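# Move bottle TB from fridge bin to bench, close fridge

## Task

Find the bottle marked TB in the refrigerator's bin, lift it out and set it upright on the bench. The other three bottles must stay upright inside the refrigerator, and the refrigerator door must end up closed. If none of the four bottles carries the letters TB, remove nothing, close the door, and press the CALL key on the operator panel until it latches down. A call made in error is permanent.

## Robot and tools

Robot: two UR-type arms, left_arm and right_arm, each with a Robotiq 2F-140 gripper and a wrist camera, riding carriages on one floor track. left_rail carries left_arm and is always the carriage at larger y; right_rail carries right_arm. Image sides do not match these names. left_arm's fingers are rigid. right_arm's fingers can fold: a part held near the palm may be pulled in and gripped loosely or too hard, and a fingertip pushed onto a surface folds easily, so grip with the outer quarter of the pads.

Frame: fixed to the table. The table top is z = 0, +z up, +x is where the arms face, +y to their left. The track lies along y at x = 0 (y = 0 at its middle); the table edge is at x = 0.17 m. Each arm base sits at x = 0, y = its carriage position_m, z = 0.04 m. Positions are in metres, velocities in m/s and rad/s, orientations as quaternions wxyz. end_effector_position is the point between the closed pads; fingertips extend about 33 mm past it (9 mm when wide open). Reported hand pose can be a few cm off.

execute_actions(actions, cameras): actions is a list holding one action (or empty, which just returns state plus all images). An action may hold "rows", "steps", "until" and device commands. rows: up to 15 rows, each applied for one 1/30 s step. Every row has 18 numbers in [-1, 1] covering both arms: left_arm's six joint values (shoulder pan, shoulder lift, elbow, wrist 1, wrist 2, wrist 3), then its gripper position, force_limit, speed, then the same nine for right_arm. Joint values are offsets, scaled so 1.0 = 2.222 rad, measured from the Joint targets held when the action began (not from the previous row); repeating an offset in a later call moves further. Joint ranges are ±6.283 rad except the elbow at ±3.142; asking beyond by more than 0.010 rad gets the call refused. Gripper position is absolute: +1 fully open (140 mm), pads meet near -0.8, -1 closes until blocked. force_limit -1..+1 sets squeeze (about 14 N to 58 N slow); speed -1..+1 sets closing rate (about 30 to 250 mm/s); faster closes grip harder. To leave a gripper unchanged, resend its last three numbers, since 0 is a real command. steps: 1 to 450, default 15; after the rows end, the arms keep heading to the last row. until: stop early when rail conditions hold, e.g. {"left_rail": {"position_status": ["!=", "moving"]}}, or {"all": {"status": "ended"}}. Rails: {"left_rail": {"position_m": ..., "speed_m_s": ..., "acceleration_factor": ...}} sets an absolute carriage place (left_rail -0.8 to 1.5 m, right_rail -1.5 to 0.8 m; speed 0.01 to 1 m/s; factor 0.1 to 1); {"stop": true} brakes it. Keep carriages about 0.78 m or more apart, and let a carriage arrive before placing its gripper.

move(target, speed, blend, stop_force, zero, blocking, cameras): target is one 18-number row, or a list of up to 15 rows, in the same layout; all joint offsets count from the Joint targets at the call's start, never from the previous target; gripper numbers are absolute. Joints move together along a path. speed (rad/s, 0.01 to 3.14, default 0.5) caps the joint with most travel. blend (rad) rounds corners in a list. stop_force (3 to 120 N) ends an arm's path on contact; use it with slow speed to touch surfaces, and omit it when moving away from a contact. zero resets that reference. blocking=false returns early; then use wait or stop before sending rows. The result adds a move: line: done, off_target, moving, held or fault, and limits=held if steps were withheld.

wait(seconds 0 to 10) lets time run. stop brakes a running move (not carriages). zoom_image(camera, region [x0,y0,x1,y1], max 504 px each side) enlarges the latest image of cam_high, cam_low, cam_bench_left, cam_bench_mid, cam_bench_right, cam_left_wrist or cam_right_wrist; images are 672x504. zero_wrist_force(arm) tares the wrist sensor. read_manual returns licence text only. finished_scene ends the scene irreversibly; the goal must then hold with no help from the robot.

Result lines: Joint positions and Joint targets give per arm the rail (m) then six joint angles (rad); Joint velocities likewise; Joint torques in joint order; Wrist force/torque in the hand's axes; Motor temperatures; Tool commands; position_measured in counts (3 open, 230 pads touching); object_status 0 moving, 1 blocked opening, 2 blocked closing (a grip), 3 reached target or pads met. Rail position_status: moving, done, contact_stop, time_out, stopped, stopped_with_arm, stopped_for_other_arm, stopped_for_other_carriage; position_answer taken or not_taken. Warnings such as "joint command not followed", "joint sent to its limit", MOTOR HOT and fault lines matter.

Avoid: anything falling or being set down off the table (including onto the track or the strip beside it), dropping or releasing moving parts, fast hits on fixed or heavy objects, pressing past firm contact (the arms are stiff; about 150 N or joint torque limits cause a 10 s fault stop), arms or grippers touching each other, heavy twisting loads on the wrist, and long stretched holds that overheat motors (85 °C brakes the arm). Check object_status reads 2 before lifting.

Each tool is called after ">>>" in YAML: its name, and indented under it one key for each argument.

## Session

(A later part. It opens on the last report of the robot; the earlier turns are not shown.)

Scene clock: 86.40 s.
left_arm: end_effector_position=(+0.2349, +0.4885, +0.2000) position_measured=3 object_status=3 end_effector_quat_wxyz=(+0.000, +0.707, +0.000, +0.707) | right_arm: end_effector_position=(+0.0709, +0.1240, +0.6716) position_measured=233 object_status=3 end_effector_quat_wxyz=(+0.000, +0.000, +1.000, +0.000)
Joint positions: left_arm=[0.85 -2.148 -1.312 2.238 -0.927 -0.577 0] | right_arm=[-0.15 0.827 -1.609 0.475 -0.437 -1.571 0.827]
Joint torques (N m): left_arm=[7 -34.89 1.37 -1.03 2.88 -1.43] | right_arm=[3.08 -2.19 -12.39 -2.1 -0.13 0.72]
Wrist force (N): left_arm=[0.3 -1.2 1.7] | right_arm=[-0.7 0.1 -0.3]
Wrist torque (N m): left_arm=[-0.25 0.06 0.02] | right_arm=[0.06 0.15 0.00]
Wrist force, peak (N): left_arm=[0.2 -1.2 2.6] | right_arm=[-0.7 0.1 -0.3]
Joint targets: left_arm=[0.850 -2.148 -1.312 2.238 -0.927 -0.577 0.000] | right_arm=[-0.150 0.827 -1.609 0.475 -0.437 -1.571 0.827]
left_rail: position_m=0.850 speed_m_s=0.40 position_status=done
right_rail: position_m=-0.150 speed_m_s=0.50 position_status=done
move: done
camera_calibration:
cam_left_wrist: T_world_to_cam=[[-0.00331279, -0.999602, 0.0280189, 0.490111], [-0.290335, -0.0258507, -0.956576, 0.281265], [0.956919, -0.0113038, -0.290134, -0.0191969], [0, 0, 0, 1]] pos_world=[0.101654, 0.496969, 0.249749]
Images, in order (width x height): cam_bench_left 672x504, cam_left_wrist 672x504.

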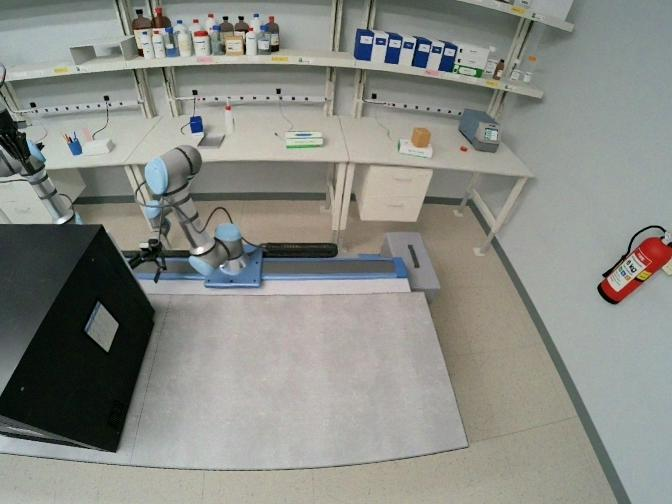

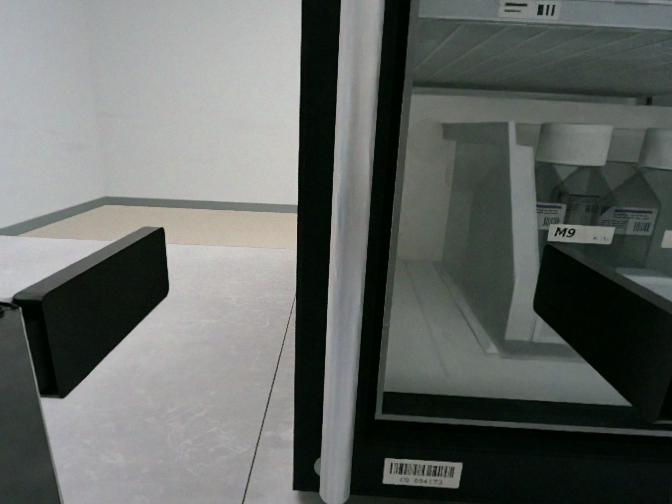

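>>> execute_actions:
  actions:
    - {"rows":[[0,0,0,0,0,0,-1,0,-1,0,0,0,0,0,0,-1,-1,0]],"steps":165}

>>> move:
  target:
    - [-0.0201,0.0519,-0.0801,0.0282,-0.0750,0,-1,0,-1,0,0,0,0,0,0,-1,-1,0]
    - [-0.0259,0.1077,-0.1733,0.0656,-0.1359,0,-1,0,-1,0,0,0,0,0,0,-1,-1,0]
    - [-0.0230,0.1673,-0.2792,0.1120,-0.1880,0,-1,0,-1,0,0,0,0,0,0,-1,-1,0]
    - [-0.0144,0.2326,-0.4007,0.1681,-0.2343,0,-1,0,-1,0,0,0,0,0,0,-1,-1,0]
    - [-0.0020,0.3089,-0.5474,0.2386,-0.2769,0,-1,0,-1,0,0,0,0,0,0,-1,-1,0]
    - [0.0131,0.4150,-0.7581,0.3431,-0.3168,0,-1,0,-1,0,0,0,0,0,0,-1,-1,0]
  speed: 0.3
  blend: 0.03
  cameras: ["all"]

Scene clock: 95.83 s.
left_arm: end_effector_position=(+0.2350, +0.4887, +0.2000) position_measured=210 object_status=2 end_effector_quat_wxyz=(+0.000, +0.707, +0.001, +0.707) | right_arm: end_effector_position=(+0.0709, +0.1240, +0.6716) position_measured=233 object_status=3 end_effector_quat_wxyz=(+0.000, +0.000, +1.000, +0.000)
Joint positions: left_arm=[0.85 -2.148 -1.312 2.238 -0.927 -0.577 0] | right_arm=[-0.15 0.827 -1.609 0.475 -0.437 -1.571 0.827]
Joint torques (N m): left_arm=[-1.55 -34.01 -30.59 -0.94 11.5 -1.23] | right_arm=[-5.96 -2.04 -3.71 -4.5 -0.19 -0.58]
Wrist force (N): left_arm=[1.0 -37.5 -28.1] | right_arm=[-0.6 0.2 -0.2]
Wrist torque (N m): left_arm=[0.31 -0.05 0.06] | right_arm=[0.08 0.14 0.00]
Wrist force, peak (N): left_arm=[0.9 -37.5 -28.4] | right_arm=[-0.7 0.3 -0.4]
Joint targets: left_arm=[0.850 -2.148 -1.312 2.238 -0.927 -0.577 0.000] | right_arm=[-0.150 0.827 -1.609 0.475 -0.437 -1.571 0.827]
left_rail: position_m=0.850 speed_m_s=0.40 position_status=done
right_rail: position_m=-0.150 speed_m_s=0.50 position_status=done

Scene clock: 102.07 s.
left_arm: end_effector_position=(-0.0609, +0.3224, +0.2000) position_measured=210 object_status=2 end_effector_quat_wxyz=(-0.253, +0.660, +0.253, +0.660) | right_arm: end_effector_position=(+0.0709, +0.1240, +0.6716) position_measured=233 object_status=3 end_effector_quat_wxyz=(+0.000, +0.000, +1.000, +0.000)
Joint positions: left_arm=[0.85 -2.118 -0.39 0.554 -0.165 -1.279 0] | right_arm=[-0.15 0.827 -1.609 0.475 -0.437 -1.571 0.827]
Joint torques (N m): left_arm=[-6.41 -40.1 -34.04 -0.21 -11.35 -1.23] | right_arm=[-6.42 -1.64 -3.46 -4.54 -0.23 -0.62]
Wrist force (N): left_arm=[21.6 28.8 7.7] | right_arm=[-0.5 0.1 -0.1]
Wrist torque (N m): left_arm=[-0.60 -0.56 0.04] | right_arm=[0.07 0.12 0.00]
Wrist force, peak (N): left_arm=[1.0 -37.3 -28.3] | right_arm=[-0.8 0.3 0.1]
Joint targets: left_arm=[0.850 -2.118 -0.390 0.554 -0.165 -1.281 0.000] | right_arm=[-0.150 0.827 -1.609 0.475 -0.437 -1.571 0.827]
left_rail: position_m=0.850 speed_m_s=0.40 position_status=done
right_rail: position_m=-0.150 speed_m_s=0.50 position_status=done
move: done
camera_calibration:
cam_left_wrist: T_world_to_cam=[[0.665286, -0.746079, 0.0275853, 0.282218], [-0.199291, -0.213075, -0.956495, 0.256926], [0.719498, 0.630845, -0.290442, 0.0405756], [0, 0, 0, 1]] pos_world=[-0.165747, 0.239705, 0.249749]
cam_right_wrist: T_world_to_cam=[[0.0359657, 0.998249, 0.046963, -0.156916], [0.955601, -0.0481058, 0.290712, -0.239339], [0.292462, 0.0344222, -0.955658, 0.75999], [0, 0, 0, 1]] pos_world=[0.0120882, 0.118967, 0.803238]

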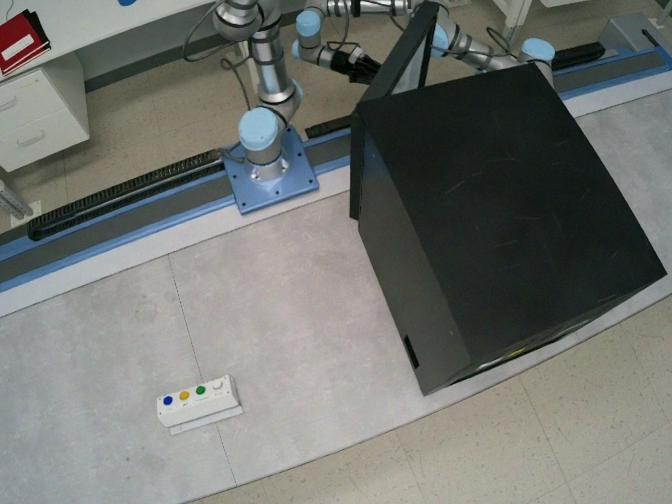

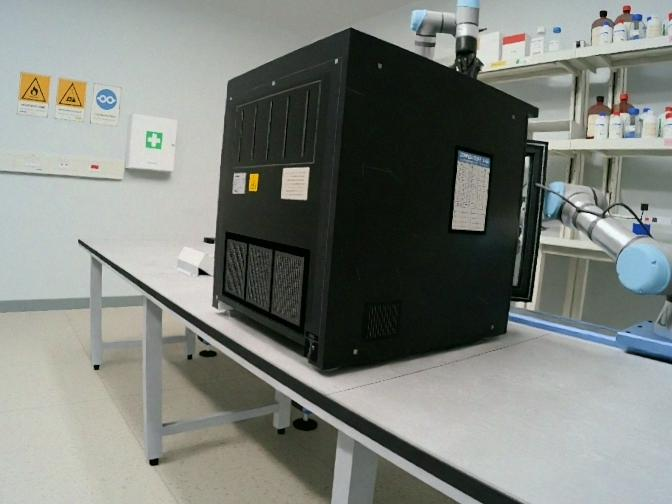

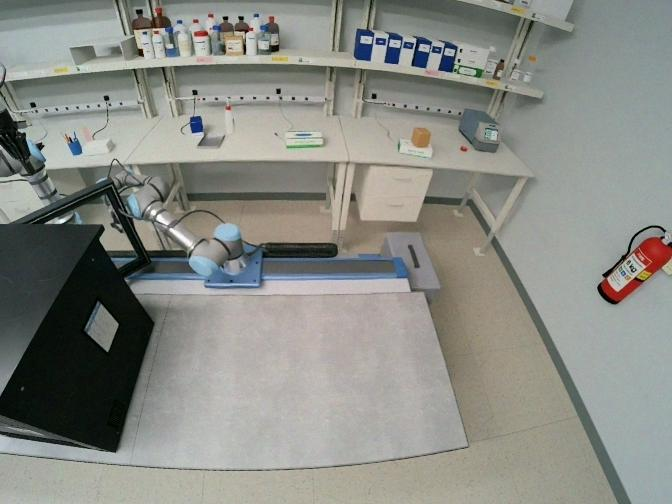

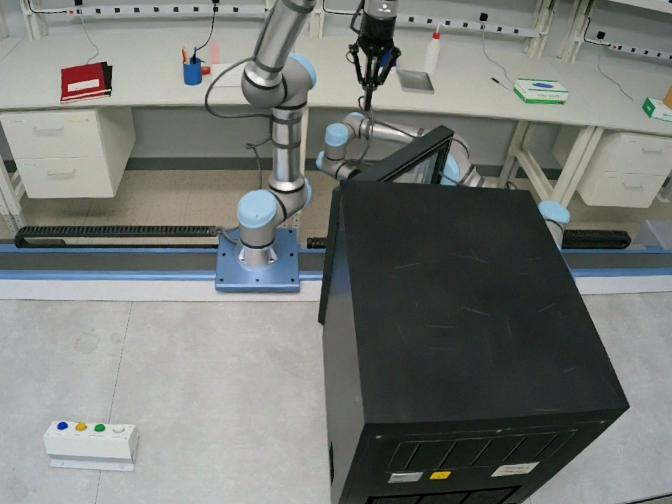

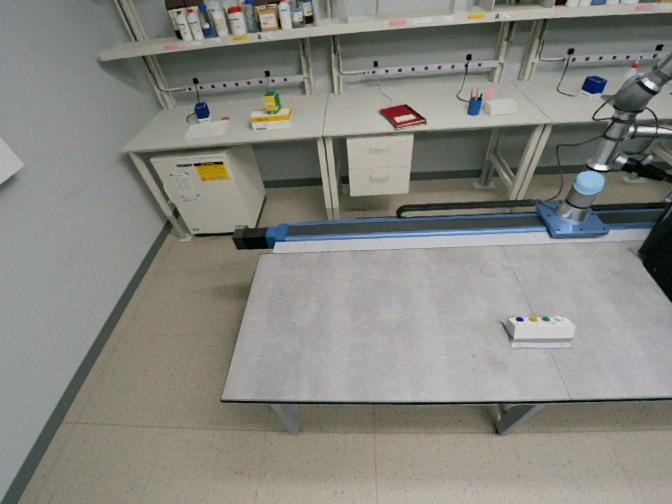

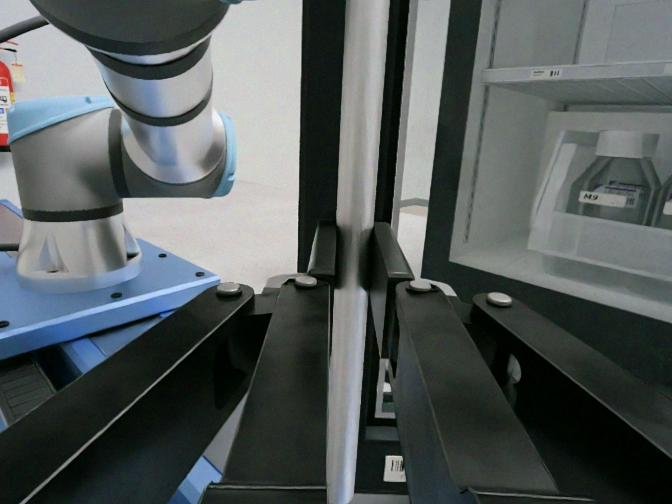

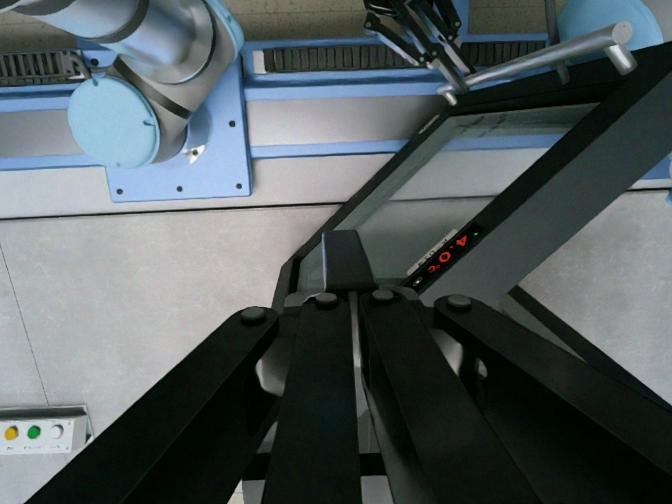

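>>> zoom_image:
  camera: "cam_right_wrist"
  region: [272, 0, 672, 400]

Scaled by 1.260 from the camera's 672x504 image, which has a finer 960x720 frame.

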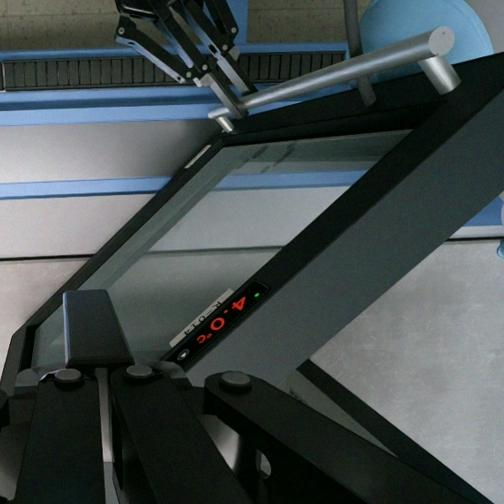

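>>> move:
  target:
    - [0,0,0,0,0,0,-1,0,-1,0,0.1053,0.0102,-0.1155,0,0,-1,-1,0]
    - [0,0,0,0,0,0,-1,0,-1,0,0.0032,0.2877,-0.2908,0,0,-1,-1,0]
  speed: 0.25
  stop_force: 10
  cameras: ["cam_right_wrist"]

Scene clock: 110.80 s.
left_arm: end_effector_position=(-0.0609, +0.3224, +0.2000) position_measured=210 object_status=2 end_effector_quat_wxyz=(-0.253, +0.660, +0.253, +0.660) | right_arm: end_effector_position=(+0.1952, +0.2591, +0.5001) position_measured=233 object_status=3 end_effector_quat_wxyz=(+0.000, +0.000, +1.000, +0.000)
Joint positions: left_arm=[0.85 -2.118 -0.39 0.554 -0.165 -1.279 0] | right_arm=[-0.15 0.827 -1.602 1.114 -1.084 -1.571 0.827]
Joint torques (N m): left_arm=[-6.59 -40.38 -34.48 -0.31 -11.13 -1.16] | right_arm=[-5.92 -26.17 -12.23 -5 -0.26 -0.61]
Wrist force (N): left_arm=[21.5 28.0 7.6] | right_arm=[-0.6 0.2 -0.4]
Wrist torque (N m): left_arm=[-0.67 -0.50 0.04] | right_arm=[0.06 0.16 0.01]
Wrist force, peak (N): left_arm=[21.8 28.3 7.6] | right_arm=[-1.4 1.3 0.9]
Joint targets: left_arm=[0.850 -2.118 -0.390 0.554 -0.165 -1.281 0.000] | right_arm=[-0.150 0.827 -1.602 1.114 -1.084 -1.571 0.827]
left_rail: position_m=0.850 speed_m_s=0.40 position_status=done
right_rail: position_m=-0.150 speed_m_s=0.50 position_status=done
move: done
camera_calibration:
cam_right_wrist: T_world_to_cam=[[0.0360065, 0.998252, 0.0468636, -0.288144], [0.955655, -0.0481093, 0.290533, -0.301687], [0.29228, 0.0343243, -0.955717, 0.555274], [0, 0, 0, 1]] pos_world=[0.136388, 0.254067, 0.631838]
Images, in order (width x height): cam_right_wrist 672x504.

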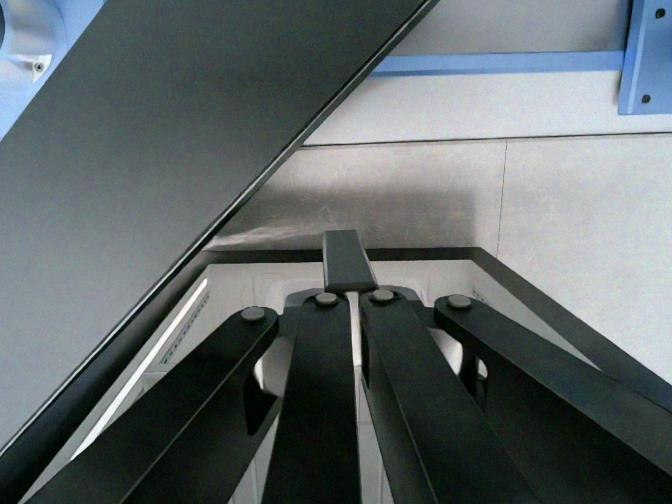

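>>> execute_actions:
  actions:
    - {"right_rail":{"position_m":-0.19,"speed_m_s":0.1},"steps":60,"until":{"right_rail":{"position_status":["!=","moving"]}}}

>>> execute_actions:
  actions:
    - {"rows":[[0,0,0,0,0,0,1,0,-0.5,0,0,0,0,0,0,-1,-1,0]],"steps":75}
  cameras: ["cam_left_wrist","cam_right_wrist"]

Scene clock: 114.23 s.
left_arm: end_effector_position=(-0.0609, +0.3224, +0.2000) position_measured=210 object_status=2 end_effector_quat_wxyz=(-0.253, +0.660, +0.253, +0.660) | right_arm: end_effector_position=(+0.1952, +0.2192, +0.5003) position_measured=233 object_status=3 end_effector_quat_wxyz=(+0.001, +0.000, +1.000, +0.001)
Joint positions: left_arm=[0.85 -2.118 -0.389 0.553 -0.165 -1.279 0] | right_arm=[-0.19 0.827 -1.602 1.114 -1.084 -1.571 0.827]
Joint torques (N m): left_arm=[-5.71 -48.79 -31.21 -0.4 -11.06 -1.05] | right_arm=[-5.77 8.45 3.77 7.4 -0.49 -0.59]
Wrist force (N): left_arm=[12.4 28.8 2.1] | right_arm=[-2.0 19.8 -60.7]
Wrist torque (N m): left_arm=[-0.66 -0.32 0.05] | right_arm=[2.41 0.80 0.16]
Wrist force, peak (N): left_arm=[21.8 28.2 7.7] | right_arm=[-2.0 19.8 -60.7]
Joint targets: left_arm=[0.850 -2.118 -0.390 0.554 -0.165 -1.281 0.000] | right_arm=[-0.190 0.827 -1.602 1.114 -1.084 -1.571 0.827]
Tool commands: left_gripper/position=-1.0 left_gripper/force_limit=+0.0 left_gripper/speed=-1.0 right_gripper/position=-1.0 right_gripper/force_limit=-1.0 right_gripper/speed=+0.0
left_rail: position_m=0.850 speed_m_s=0.40 position_status=done
right_rail: position_m=-0.190 speed_m_s=0.10 position_status=done

Scene clock: 116.93 s.
left_arm: end_effector_position=(-0.0612, +0.3227, +0.2000) position_measured=3 object_status=3 end_effector_quat_wxyz=(-0.253, +0.660, +0.254, +0.660) | right_arm: end_effector_position=(+0.1952, +0.2192, +0.5001) position_measured=233 object_status=3 end_effector_quat_wxyz=(+0.000, +0.000, +1.000, +0.000)
Joint positions: left_arm=[0.85 -2.118 -0.39 0.553 -0.165 -1.281 0] | right_arm=[-0.19 0.827 -1.602 1.114 -1.084 -1.571 0.827]
Joint torques (N m): left_arm=[-6.59 -71.36 -13.5 4.52 2.96 -1.05] | right_arm=[-5.3 16.72 20.85 6.44 -3.08 -0.6]
Wrist force (N): left_arm=[0.7 -1.4 1.8] | right_arm=[0.1 7.9 -75.7]
Wrist torque (N m): left_arm=[-0.41 -0.02 0.06] | right_arm=[2.35 0.83 0.09]
Wrist force, peak (N): left_arm=[12.5 28.9 2.4] | right_arm=[0.3 8.1 -75.9]
Joint targets: left_arm=[0.850 -2.118 -0.390 0.554 -0.165 -1.281 0.000] | right_arm=[-0.190 0.827 -1.602 1.114 -1.084 -1.571 0.827]
left_rail: position_m=0.850 speed_m_s=0.40 position_status=done
right_rail: position_m=-0.190 speed_m_s=0.10 position_status=done
camera_calibration:
cam_left_wrist: T_world_to_cam=[[0.666467, -0.74502, 0.0276846, 0.282422], [-0.198893, -0.213465, -0.956491, 0.257087], [0.718514, 0.631963, -0.290447, 0.0401639], [0, 0, 0, 1]] pos_world=[-0.16595, 0.239907, 0.249748]
cam_right_wrist: T_world_to_cam=[[0.0360321, 0.99824, 0.0470967, -0.248362], [0.955562, -0.0482125, 0.290822, -0.303759], [0.292581, 0.0345249, -0.955617, 0.5565], [0, 0, 0, 1]] pos_world=[0.136389, 0.214067, 0.631838]
Images, in order (width x height): cam_left_wrist 672x504, cam_right_wrist 672x504.

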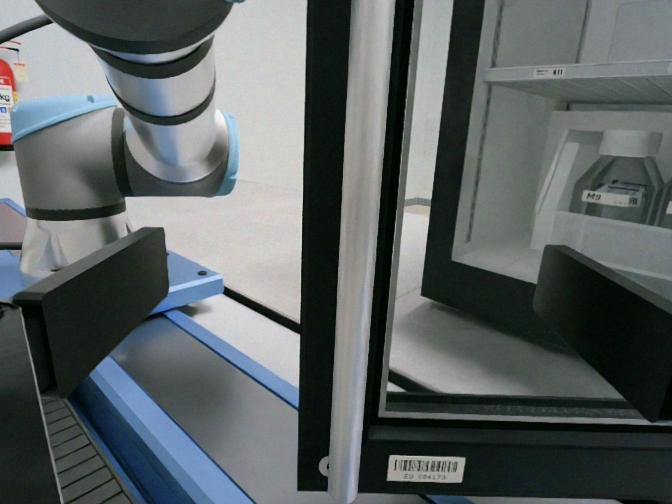

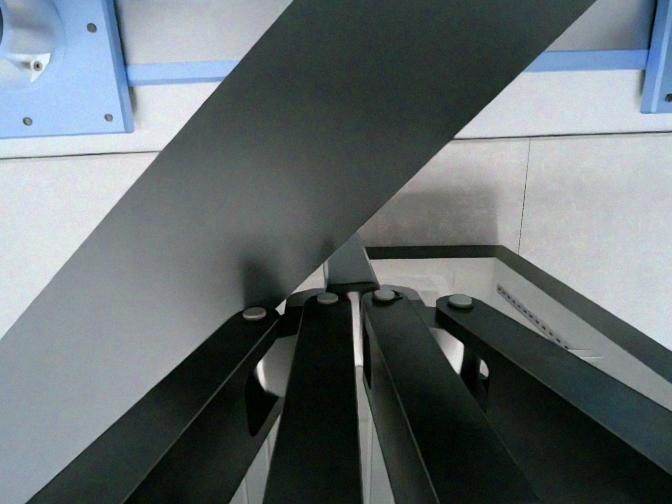

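>>> move:
  target: [0,0,0,0,0,0,1,0,-0.5,0,0.0204,-0.0555,0.0351,0,0,-1,-1,0]
  speed: 0.1
  cameras: ["cam_right_wrist","cam_left_wrist"]

Scene clock: 119.17 s.
left_arm: end_effector_position=(-0.0612, +0.3227, +0.2000) position_measured=3 object_status=3 end_effector_quat_wxyz=(-0.253, +0.660, +0.254, +0.660) | right_arm: end_effector_position=(+0.1978, +0.2219, +0.5266) position_measured=233 object_status=3 end_effector_quat_wxyz=(+0.000, +0.000, +1.000, +0.000)
Joint positions: left_arm=[0.85 -2.118 -0.39 0.554 -0.165 -1.281 0] | right_arm=[-0.19 0.827 -1.556 0.991 -1.006 -1.571 0.827]
Joint torques (N m): left_arm=[-6.59 -70.83 -8.58 4.49 2.98 -0.93] | right_arm=[4.92 -13.7 -31.64 1.01 2.53 -0.59]
Wrist force (N): left_arm=[0.8 -1.4 1.8] | right_arm=[-3.3 3.0 2.5]
Wrist torque (N m): left_arm=[-0.42 -0.04 0.06] | right_arm=[0.08 -0.04 0.00]
Wrist force, peak (N): left_arm=[0.7 -1.5 2.0] | right_arm=[0.0 8.0 -76.5]
Joint targets: left_arm=[0.850 -2.118 -0.390 0.554 -0.165 -1.281 0.000] | right_arm=[-0.190 0.827 -1.556 0.991 -1.006 -1.571 0.827]
left_rail: position_m=0.850 speed_m_s=0.40 position_status=done
right_rail: position_m=-0.190 speed_m_s=0.10 position_status=done
move: done
camera_calibration:
cam_left_wrist: T_world_to_cam=[[0.666404, -0.745078, 0.027634, 0.282438], [-0.198928, -0.213398, -0.956498, 0.257068], [0.718563, 0.631917, -0.290426, 0.0401778], [0, 0, 0, 1]] pos_world=[-0.16595, 0.239907, 0.249749]
cam_right_wrist: T_world_to_cam=[[0.0360362, 0.998256, 0.0467684, -0.252286], [0.955653, -0.0481101, 0.290538, -0.313663], [0.292281, 0.0342245, -0.95572, 0.581141], [0, 0, 0, 1]] pos_world=[0.138988, 0.216867, 0.658338]
Images, in order (width x height): cam_left_wrist 672x504, cam_right_wrist 672x504.

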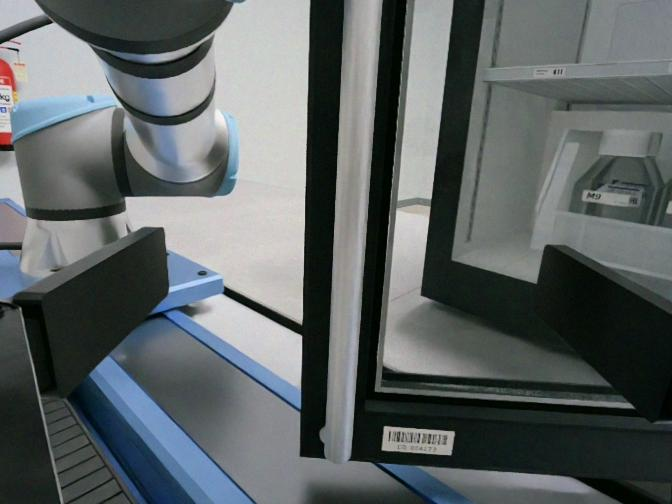

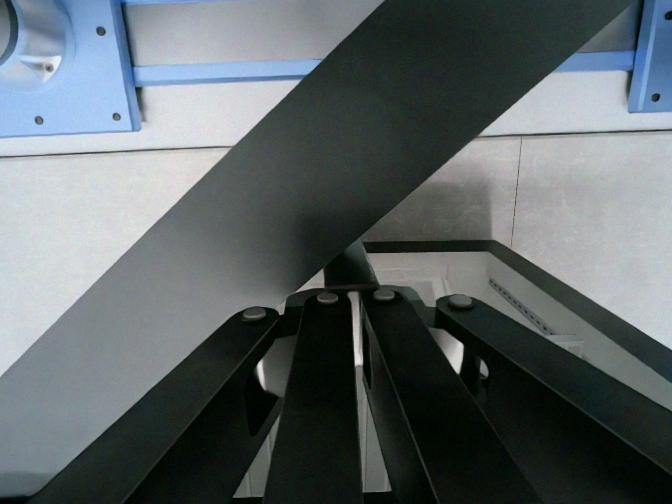

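>>> execute_actions:
  actions:
    - {"left_rail":{"position_m":0.79,"speed_m_s":0.2},"steps":60,"until":{"left_rail":{"position_status":["!=","moving"]}}}

>>> move:
  target: [-0.351,0,0,0,0,0,1,0,-0.5,0,0,0,0,0,0,-1,-1,0]
  speed: 0.5
  stop_force: 12
  cameras: ["cam_left_wrist","cam_high"]

Scene clock: 130.37 s.
left_arm: end_effector_position=(-0.0648, +0.2827, +0.2001) position_measured=3 object_status=3 end_effector_quat_wxyz=(-0.251, +0.661, +0.252, +0.661) | right_arm: end_effector_position=(+0.1978, +0.2220, +0.5267) position_measured=233 object_status=3 end_effector_quat_wxyz=(+0.000, +0.000, +1.000, +0.000)
Joint positions: left_arm=[0.81 -2.125 -0.39 0.554 -0.165 -1.281 0] | right_arm=[-0.19 0.827 -1.556 0.991 -1.006 -1.571 0.827]
Joint torques (N m): left_arm=[0.2 -60.79 -21.65 2.25 0.12 0.09] | right_arm=[-5.44 -15.16 -12.55 -4.84 -1.61 -0.33]
Wrist force (N): left_arm=[0.7 -1.3 1.7] | right_arm=[-0.1 1.3 -0.2]
Wrist torque (N m): left_arm=[-0.40 -0.02 0.06] | right_arm=[0.28 0.03 -0.01]
Wrist force, peak (N): left_arm=[3.3 -4.1 -0.7] | right_arm=[-3.4 3.7 2.4]
Joint targets: left_arm=[0.810 -2.125 -0.390 0.554 -0.165 -1.281 0.000] | right_arm=[-0.190 0.827 -1.556 0.991 -1.006 -1.571 0.827]
Tool commands: left_gripper/position=+1.0 left_gripper/force_limit=+0.003922 left_gripper/speed=-0.498039 right_gripper/position=-1.0 right_gripper/force_limit=-1.0 right_gripper/speed=+0.0
FORCE FAULT: contact force on the left arm reached its limit, and that arm stopped for 10 seconds. The contact can be on any part of that arm, not only on its tool. That arm's remaining commands of this call were not run. That arm's target is now where it stood when the stop ended, not its last command. That arm accepts commands again.
left_rail: position_m=0.810 speed_m_s=0.20 position_status=stopped_with_arm position_answer=taken
right_rail: position_m=-0.190 speed_m_s=0.10 position_status=done

not run: an earlier result of this reply reported a stop or a fault. Calls in your next reply go to the robot.

>>> execute_actions:
  actions: []

Scene clock: 130.57 s.
left_arm: end_effector_position=(-0.0648, +0.2827, +0.2001) position_measured=3 object_status=3 end_effector_quat_wxyz=(-0.251, +0.661, +0.252, +0.661) | right_arm: end_effector_position=(+0.1978, +0.2220, +0.5267) position_measured=233 object_status=3 end_effector_quat_wxyz=(+0.000, +0.000, +1.000, +0.000)
Joint positions: left_arm=[0.81 -2.125 -0.39 0.554 -0.165 -1.281 0] | right_arm=[-0.19 0.827 -1.556 0.991 -1.006 -1.571 0.827]
Joint velocities: within noise
Joint torques (N m): left_arm=[-0.53 -59.87 -22.11 2.21 0.13 0.11] | right_arm=[-5.85 -15.28 -12.57 -4.82 -1.6 -0.29]
Motor temperatures (°C): left_arm=[35 27 34 32 36 36] | right_arm=[33 39 36 39 45 36]
Wrist force (N): left_arm=[0.7 -1.4 1.9] | right_arm=[-0.2 1.1 -0.1]
Wrist torque (N m): left_arm=[-0.41 0.00 0.06] | right_arm=[0.23 0.06 -0.01]
Wrist force, peak (N): left_arm=[0.6 -1.4 1.9] | right_arm=[-0.1 1.3 -0.2]
Joint targets: left_arm=[0.810 -2.125 -0.390 0.554 -0.165 -1.281 0.000] | right_arm=[-0.190 0.827 -1.556 0.991 -1.006 -1.571 0.827]
Tool commands: left_gripper/position=+1.0 left_gripper/force_limit=+0.003922 left_gripper/speed=-0.498039 right_gripper/position=-1.0 right_gripper/force_limit=-1.0 right_gripper/speed=+0.0
left_rail: position_m=0.810 speed_m_s=0.20 position_status=stopped_with_arm position_answer=taken
right_rail: position_m=-0.190 speed_m_s=0.10 position_status=done
camera_calibration:
cam_left_wrist: T_world_to_cam=[[0.661368, -0.74955, 0.0276801, 0.255898], [-0.200421, -0.212163, -0.956461, 0.247451], [0.722789, 0.627025, -0.290543, 0.0697121], [0, 0, 0, 1]] pos_world=[-0.170035, 0.200597, 0.249848]
cam_right_wrist: T_world_to_cam=[[0.0360065, 0.998252, 0.0468636, -0.252349], [0.955655, -0.0481093, 0.290533, -0.31369], [0.29228, 0.0343243, -0.955717, 0.581213], [0, 0, 0, 1]] pos_world=[0.138988, 0.216867, 0.658438]

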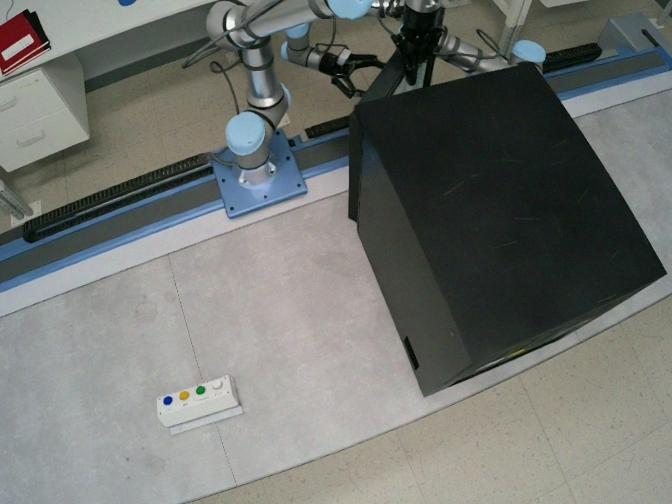

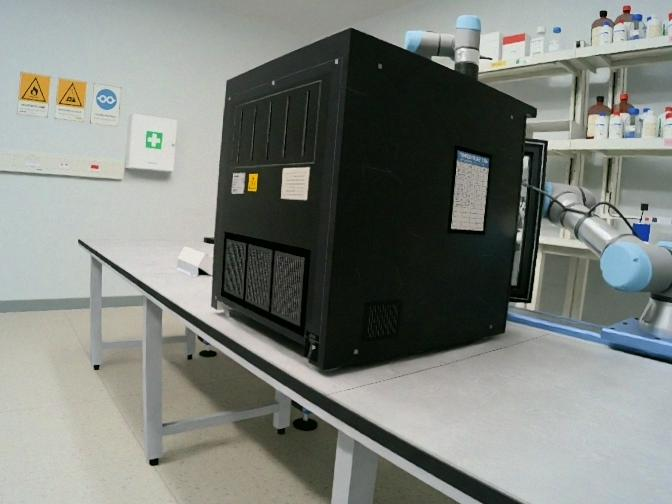

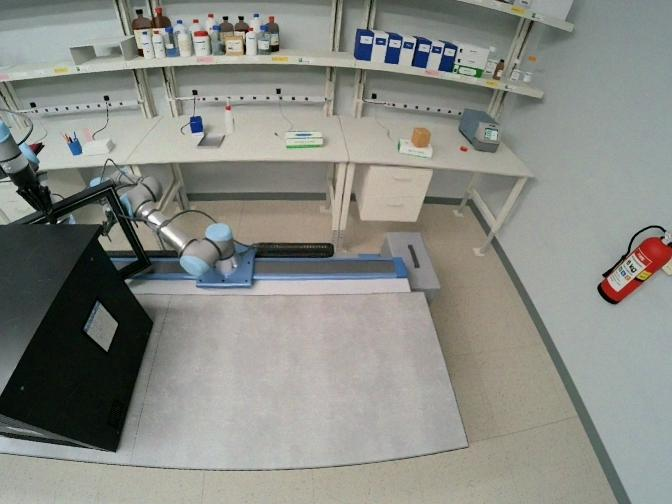

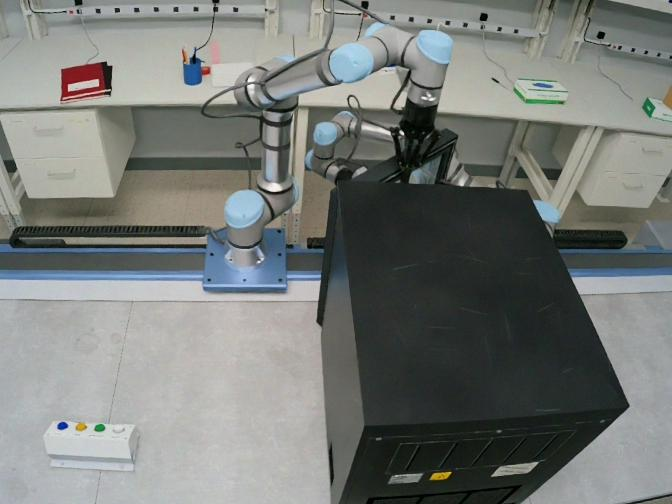

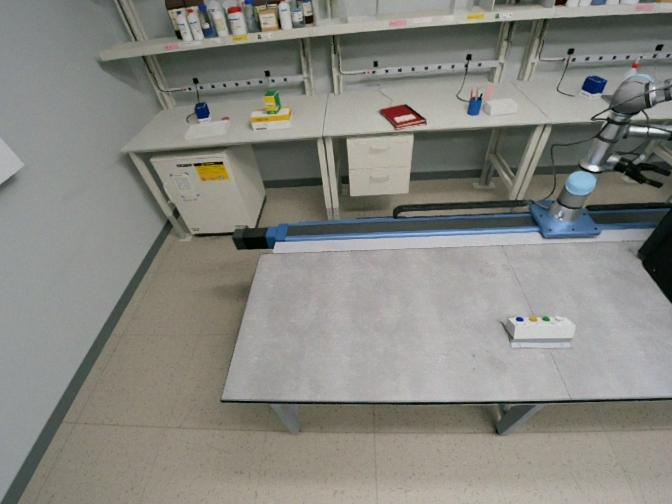

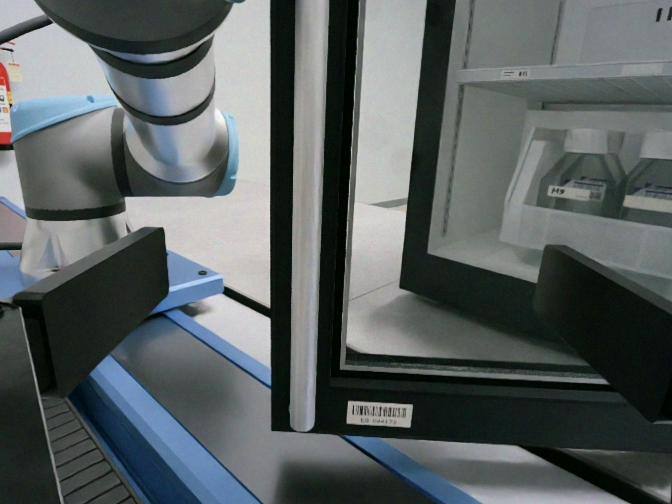

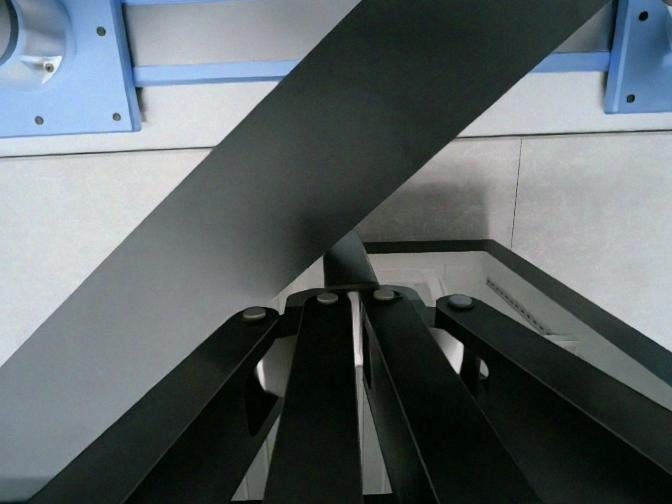

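>>> move:
  target: [-0.2,0,0,0,0,0,1,0,-0.5,0,0,0,0,0,0,-1,-1,0]
  speed: 0.3
  stop_force: 12
  cameras: ["cam_left_wrist","cam_high"]

Scene clock: 133.90 s.
left_arm: end_effector_position=(-0.2850, +0.3617, +0.2001) position_measured=3 object_status=3 end_effector_quat_wxyz=(-0.099, +0.700, +0.100, +0.700) | right_arm: end_effector_position=(+0.1978, +0.2220, +0.5267) position_measured=233 object_status=3 end_effector_quat_wxyz=(+0.000, +0.000, +1.000, +0.000)
Joint positions: left_arm=[0.81 -2.57 -0.39 0.554 -0.165 -1.281 0] | right_arm=[-0.19 0.827 -1.556 0.991 -1.006 -1.571 0.827]
Joint torques (N m): left_arm=[-8.5 -60.29 -21.8 2.21 0.17 0.18] | right_arm=[9.28 -28.61 -13.46 -0.95 -0.68 -0.33]
Wrist force (N): left_arm=[0.5 -1.5 1.8] | right_arm=[-3.4 4.1 0.0]
Wrist torque (N m): left_arm=[-0.41 0.06 0.09] | right_arm=[0.30 -0.01 0.00]
Wrist force, peak (N): left_arm=[0.6 -4.1 0.6] | right_arm=[-20.4 11.5 3.5]
Joint targets: left_arm=[0.810 -2.570 -0.390 0.554 -0.165 -1.281 0.000] | right_arm=[-0.190 0.827 -1.556 0.991 -1.006 -1.571 0.827]
left_rail: position_m=0.810 speed_m_s=0.20 position_status=stopped_with_arm position_answer=taken
right_rail: position_m=-0.190 speed_m_s=0.10 position_status=done
move: done
camera_calibration:
cam_left_wrist: T_world_to_cam=[[0.274843, -0.961091, 0.0276544, 0.427145], [-0.272182, -0.105357, -0.956461, 0.160992], [0.92216, 0.255349, -0.290548, 0.370602], [0, 0, 0, 1]] pos_world=[-0.415333, 0.332854, 0.249848]
Images, in order (width x height): cam_high 672x504, cam_left_wrist 672x504.

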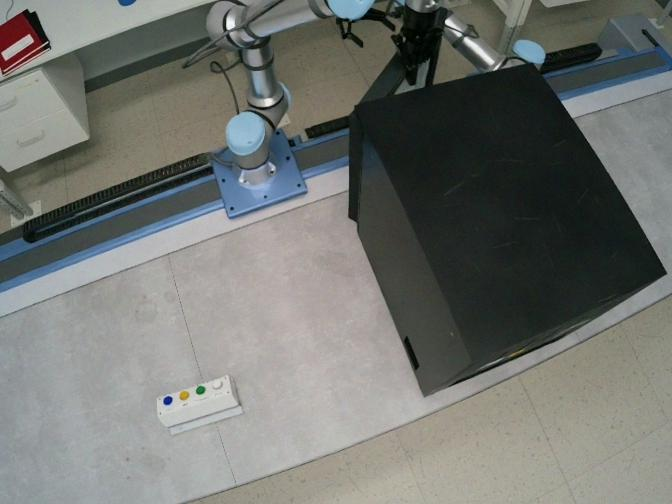

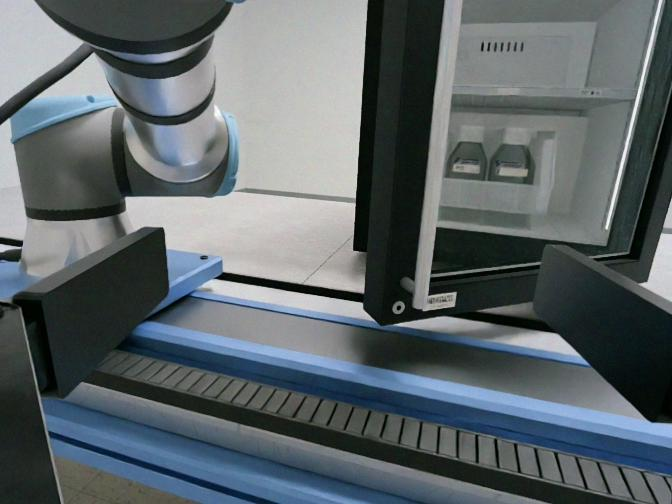

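>>> execute_actions:
  actions:
    - {"left_rail":{"position_m":1.3,"speed_m_s":0.4},"steps":90,"until":{"left_rail":{"position_status":["!=","moving"]}}}

>>> move:
  target: [0,0,0,0,0,0,1,0,-0.5,-0.0075,-0.1080,0.0925,0.0155,0,-0.0075,-1,-1,0]
  speed: 0.12

>>> execute_actions:
  actions:
    - {"right_rail":{"position_m":-0.27,"speed_m_s":0.08},"steps":90,"until":{"right_rail":{"position_status":["!=","moving"]}}}
  cameras: ["cam_right_wrist","cam_high","cam_left_wrist"]

Scene clock: 137.37 s.
left_arm: end_effector_position=(-0.2850, +0.8522, +0.2001) position_measured=3 object_status=3 end_effector_quat_wxyz=(-0.099, +0.700, +0.100, +0.700) | right_arm: end_effector_position=(+0.1978, +0.2220, +0.5267) position_measured=233 object_status=3 end_effector_quat_wxyz=(+0.000, +0.000, +1.000, +0.000)
Joint positions: left_arm=[1.3 -2.57 -0.39 0.554 -0.165 -1.281 0] | right_arm=[-0.19 0.827 -1.556 0.991 -1.006 -1.571 0.827]
Joint torques (N m): left_arm=[6.74 -60.68 -21.48 2.12 0.17 0.13] | right_arm=[9.17 -28.59 -14.91 -2.99 -1.42 -0.23]
Wrist force (N): left_arm=[0.6 -1.6 1.9] | right_arm=[-3.5 4.0 0.3]
Wrist torque (N m): left_arm=[-0.43 0.03 0.09] | right_arm=[0.28 0.01 0.00]
Wrist force, peak (N): left_arm=[0.5 -2.7 2.3] | right_arm=[-3.9 4.2 0.1]
Joint targets: left_arm=[1.300 -2.570 -0.390 0.554 -0.165 -1.281 0.000] | right_arm=[-0.190 0.827 -1.556 0.991 -1.006 -1.571 0.827]
Tool commands: left_gripper/position=+1.0 left_gripper/force_limit=+0.0 left_gripper/speed=-0.5 right_gripper/position=-1.0 right_gripper/force_limit=-1.0 right_gripper/speed=+0.0
left_rail: position_m=1.300 speed_m_s=0.40 position_status=done
right_rail: position_m=-0.190 speed_m_s=0.10 position_status=done

Scene clock: 139.87 s.
left_arm: end_effector_position=(-0.2850, +0.8522, +0.2001) position_measured=3 object_status=3 end_effector_quat_wxyz=(-0.099, +0.700, +0.100, +0.700) | right_arm: end_effector_position=(+0.1299, +0.1400, +0.5272) position_measured=233 object_status=3 end_effector_quat_wxyz=(+0.000, +0.000, +1.000, +0.000)
Joint positions: left_arm=[1.3 -2.57 -0.39 0.554 -0.165 -1.281 0] | right_arm=[-0.19 0.811 -1.796 1.196 -0.971 -1.571 0.811]
Joint torques (N m): left_arm=[6.74 -60.28 -21.44 2.14 0.18 0.16] | right_arm=[-7.98 -17.94 -11.96 1.02 -1.33 -1.46]
Wrist force (N): left_arm=[0.6 -1.4 1.9] | right_arm=[-2.2 3.6 -1.6]
Wrist torque (N m): left_arm=[-0.38 0.05 0.09] | right_arm=[0.38 0.00 0.07]
Wrist force, peak (N): left_arm=[0.6 -1.6 2.1] | right_arm=[-5.3 8.0 2.6]
Joint targets: left_arm=[1.300 -2.570 -0.390 0.554 -0.165 -1.281 0.000] | right_arm=[-0.190 0.811 -1.796 1.196 -0.971 -1.571 0.811]
left_rail: position_m=1.300 speed_m_s=0.40 position_status=done
right_rail: position_m=-0.190 speed_m_s=0.10 position_status=done
move: done

Scene clock: 141.27 s.
left_arm: end_effector_position=(-0.2850, +0.8522, +0.2001) position_measured=3 object_status=3 end_effector_quat_wxyz=(-0.099, +0.700, +0.100, +0.700) | right_arm: end_effector_position=(+0.1298, +0.0598, +0.5272) position_measured=233 object_status=3 end_effector_quat_wxyz=(+0.000, +0.000, +1.000, +0.000)
Joint positions: left_arm=[1.3 -2.57 -0.39 0.554 -0.165 -1.281 0] | right_arm=[-0.27 0.811 -1.796 1.196 -0.971 -1.571 0.811]
Joint torques (N m): left_arm=[6.85 -60.28 -21.39 2.22 0.12 0.19] | right_arm=[-6.2 -10.28 -13.5 -4.43 -0.09 -1.28]
Wrist force (N): left_arm=[0.5 -1.5 1.9] | right_arm=[-0.1 1.7 -0.8]
Wrist torque (N m): left_arm=[-0.42 0.06 0.09] | right_arm=[0.38 0.04 0.06]
Wrist force, peak (N): left_arm=[0.5 -1.5 2.1] | right_arm=[3.1 14.4 -1.0]
Joint targets: left_arm=[1.300 -2.570 -0.390 0.554 -0.165 -1.281 0.000] | right_arm=[-0.270 0.811 -1.796 1.196 -0.971 -1.571 0.811]
Tool commands: left_gripper/position=+1.0 left_gripper/force_limit=+0.0 left_gripper/speed=-0.5 right_gripper/position=-1.0 right_gripper/force_limit=-1.0 right_gripper/speed=+0.0
left_rail: position_m=1.300 speed_m_s=0.40 position_status=done
right_rail: position_m=-0.270 speed_m_s=0.08 position_status=done
camera_calibration:
cam_left_wrist: T_world_to_cam=[[0.274843, -0.961091, 0.0276544, 0.898464], [-0.272182, -0.105357, -0.956461, 0.212659], [0.92216, 0.255349, -0.290548, 0.245379], [0, 0, 0, 1]] pos_world=[-0.415333, 0.823254, 0.249848]
cam_right_wrist: T_world_to_cam=[[0.0360307, 0.998256, 0.0467705, -0.0880477], [0.955626, -0.0481087, 0.290629, -0.25671], [0.292372, 0.0342235, -0.955692, 0.607112], [0, 0, 0, 1]] pos_world=[0.0709882, 0.0547667, 0.658938]
Images, in order (width x height): cam_high 672x504, cam_left_wrist 672x504, cam_right_wrist 672x504.

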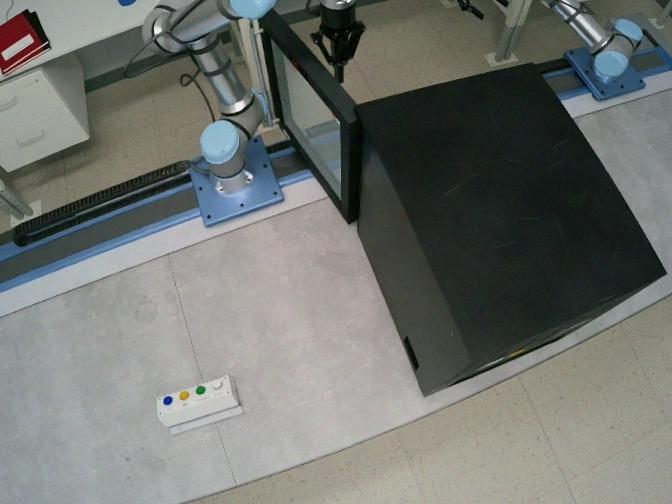

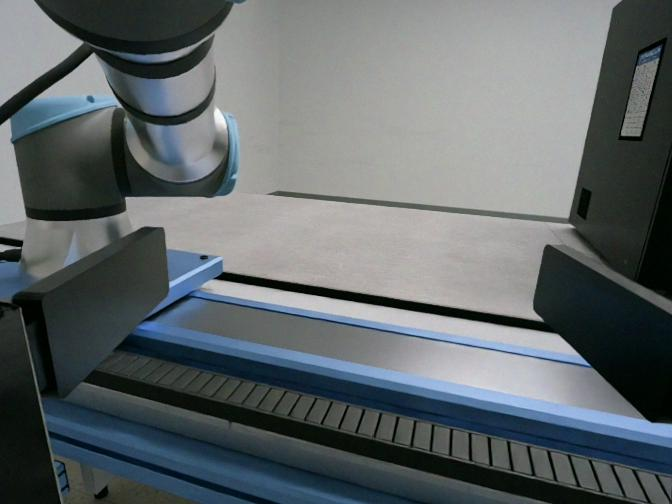

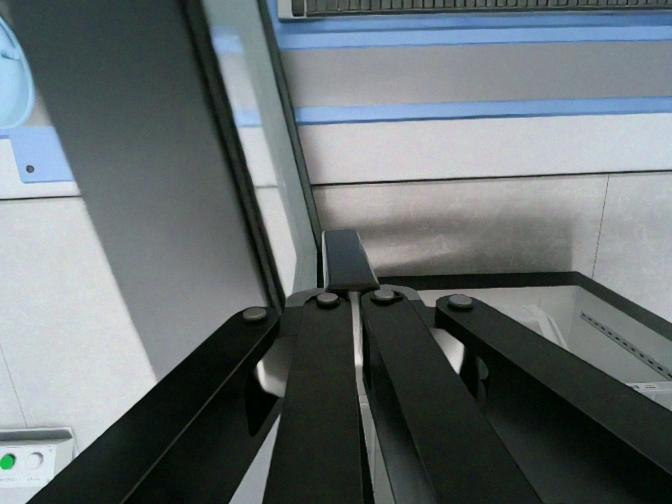

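>>> move:
  target: [0,0,0,0,0,0,1,0,-0.5,0,0.0813,-0.2106,0.1293,0,0,-1,-1,0]
  speed: 0.3
  cameras: ["cam_right_wrist"]

>>> wait:
  seconds: 2
  cameras: ["cam_right_wrist","cam_high"]

Scene clock: 144.27 s.
left_arm: end_effector_position=(-0.2850, +0.8522, +0.2001) position_measured=3 object_status=3 end_effector_quat_wxyz=(-0.099, +0.700, +0.100, +0.700) | right_arm: end_effector_position=(+0.1297, +0.0598, +0.6201) position_measured=233 object_status=3 end_effector_quat_wxyz=(+0.000, +0.000, +1.000, +0.000)
Joint positions: left_arm=[1.3 -2.57 -0.39 0.554 -0.165 -1.281 0] | right_arm=[-0.27 0.811 -1.616 0.728 -0.684 -1.571 0.811]
Joint torques (N m): left_arm=[6.45 -60.61 -21.37 2.22 -0.01 0.2] | right_arm=[5.93 -4.73 -25.9 0.29 -1.21 1.03]
Wrist force (N): left_arm=[0.6 -1.4 1.8] | right_arm=[1.5 -0.9 -0.7]
Wrist torque (N m): left_arm=[-0.40 0.03 0.09] | right_arm=[-0.16 -0.29 0.07]
Wrist force, peak (N): left_arm=[0.5 -1.8 2.0] | right_arm=[-4.9 25.4 6.9]
Joint targets: left_arm=[1.300 -2.570 -0.390 0.554 -0.165 -1.281 0.000] | right_arm=[-0.270 0.811 -1.616 0.728 -0.684 -1.571 0.811]
left_rail: position_m=1.300 speed_m_s=0.40 position_status=done
right_rail: position_m=-0.270 speed_m_s=0.08 position_status=done
move: done
camera_calibration:
cam_right_wrist: T_world_to_cam=[[0.0360307, 0.998256, 0.0467705, -0.0923891], [0.955626, -0.0481087, 0.290629, -0.283614], [0.292372, 0.0342235, -0.955692, 0.695925], [0, 0, 0, 1]] pos_world=[0.0708882, 0.0547667, 0.751838]
Images, in order (width x height): cam_right_wrist 672x504.

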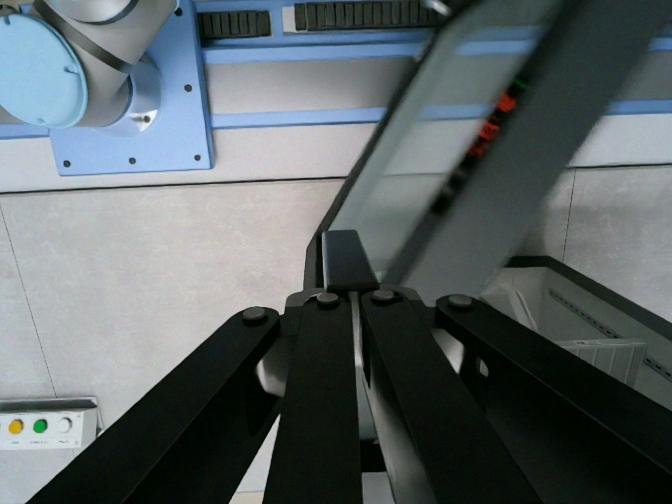

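Scene clock: 146.27 s.
left_arm: end_effector_position=(-0.2850, +0.8522, +0.2001) position_measured=3 object_status=3 end_effector_quat_wxyz=(-0.099, +0.700, +0.100, +0.700) | right_arm: end_effector_position=(+0.1297, +0.0598, +0.6202) position_measured=233 object_status=3 end_effector_quat_wxyz=(+0.000, +0.000, +1.000, +0.000)
Joint positions: left_arm=[1.3 -2.57 -0.39 0.554 -0.165 -1.281 0] | right_arm=[-0.27 0.811 -1.616 0.728 -0.684 -1.571 0.811]
Joint torques (N m): left_arm=[6.93 -60.71 -21.36 2.2 0.01 0.13] | right_arm=[6.06 -5.73 -26.06 0.26 0.01 0.98]
Wrist force (N): left_arm=[0.5 -1.5 1.8] | right_arm=[1.2 -0.8 -0.8]
Wrist torque (N m): left_arm=[-0.42 0.07 0.09] | right_arm=[-0.14 -0.22 0.08]
Wrist force, peak (N): left_arm=[0.6 -1.6 2.1] | right_arm=[1.6 -1.0 -0.7]
Joint targets: left_arm=[1.300 -2.570 -0.390 0.554 -0.165 -1.281 0.000] | right_arm=[-0.270 0.811 -1.616 0.728 -0.684 -1.571 0.811]
Tool commands: left_gripper/position=+1.0 left_gripper/force_limit=+0.0 left_gripper/speed=-0.5 right_gripper/position=-1.0 right_gripper/force_limit=-1.0 right_gripper/speed=+0.0
left_rail: position_m=1.300 speed_m_s=0.40 position_status=done
right_rail: position_m=-0.270 speed_m_s=0.08 position_status=done
wait: 2.00 s
camera_calibration:
cam_right_wrist: T_world_to_cam=[[0.0360307, 0.998256, 0.0467705, -0.0923938], [0.955626, -0.0481087, 0.290629, -0.283643], [0.292372, 0.0342235, -0.955692, 0.696021], [0, 0, 0, 1]] pos_world=[0.0708882, 0.0547667, 0.751938]
Images, in order (width x height): cam_high 672x504, cam_right_wrist 672x504.

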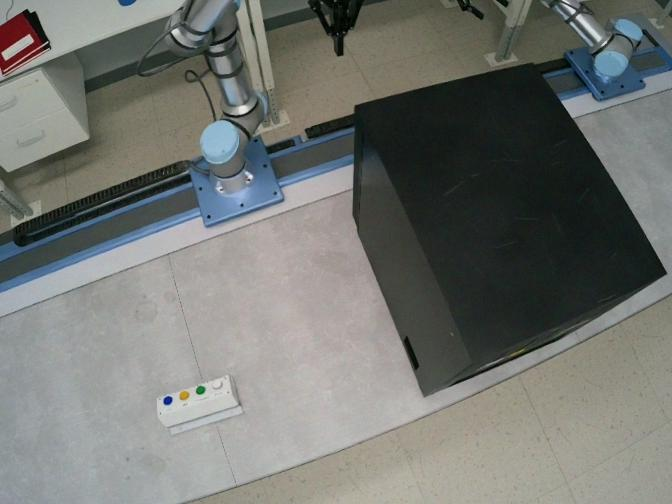

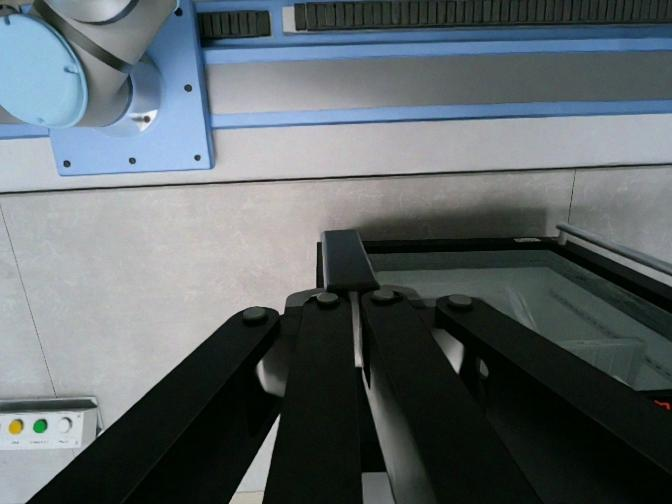

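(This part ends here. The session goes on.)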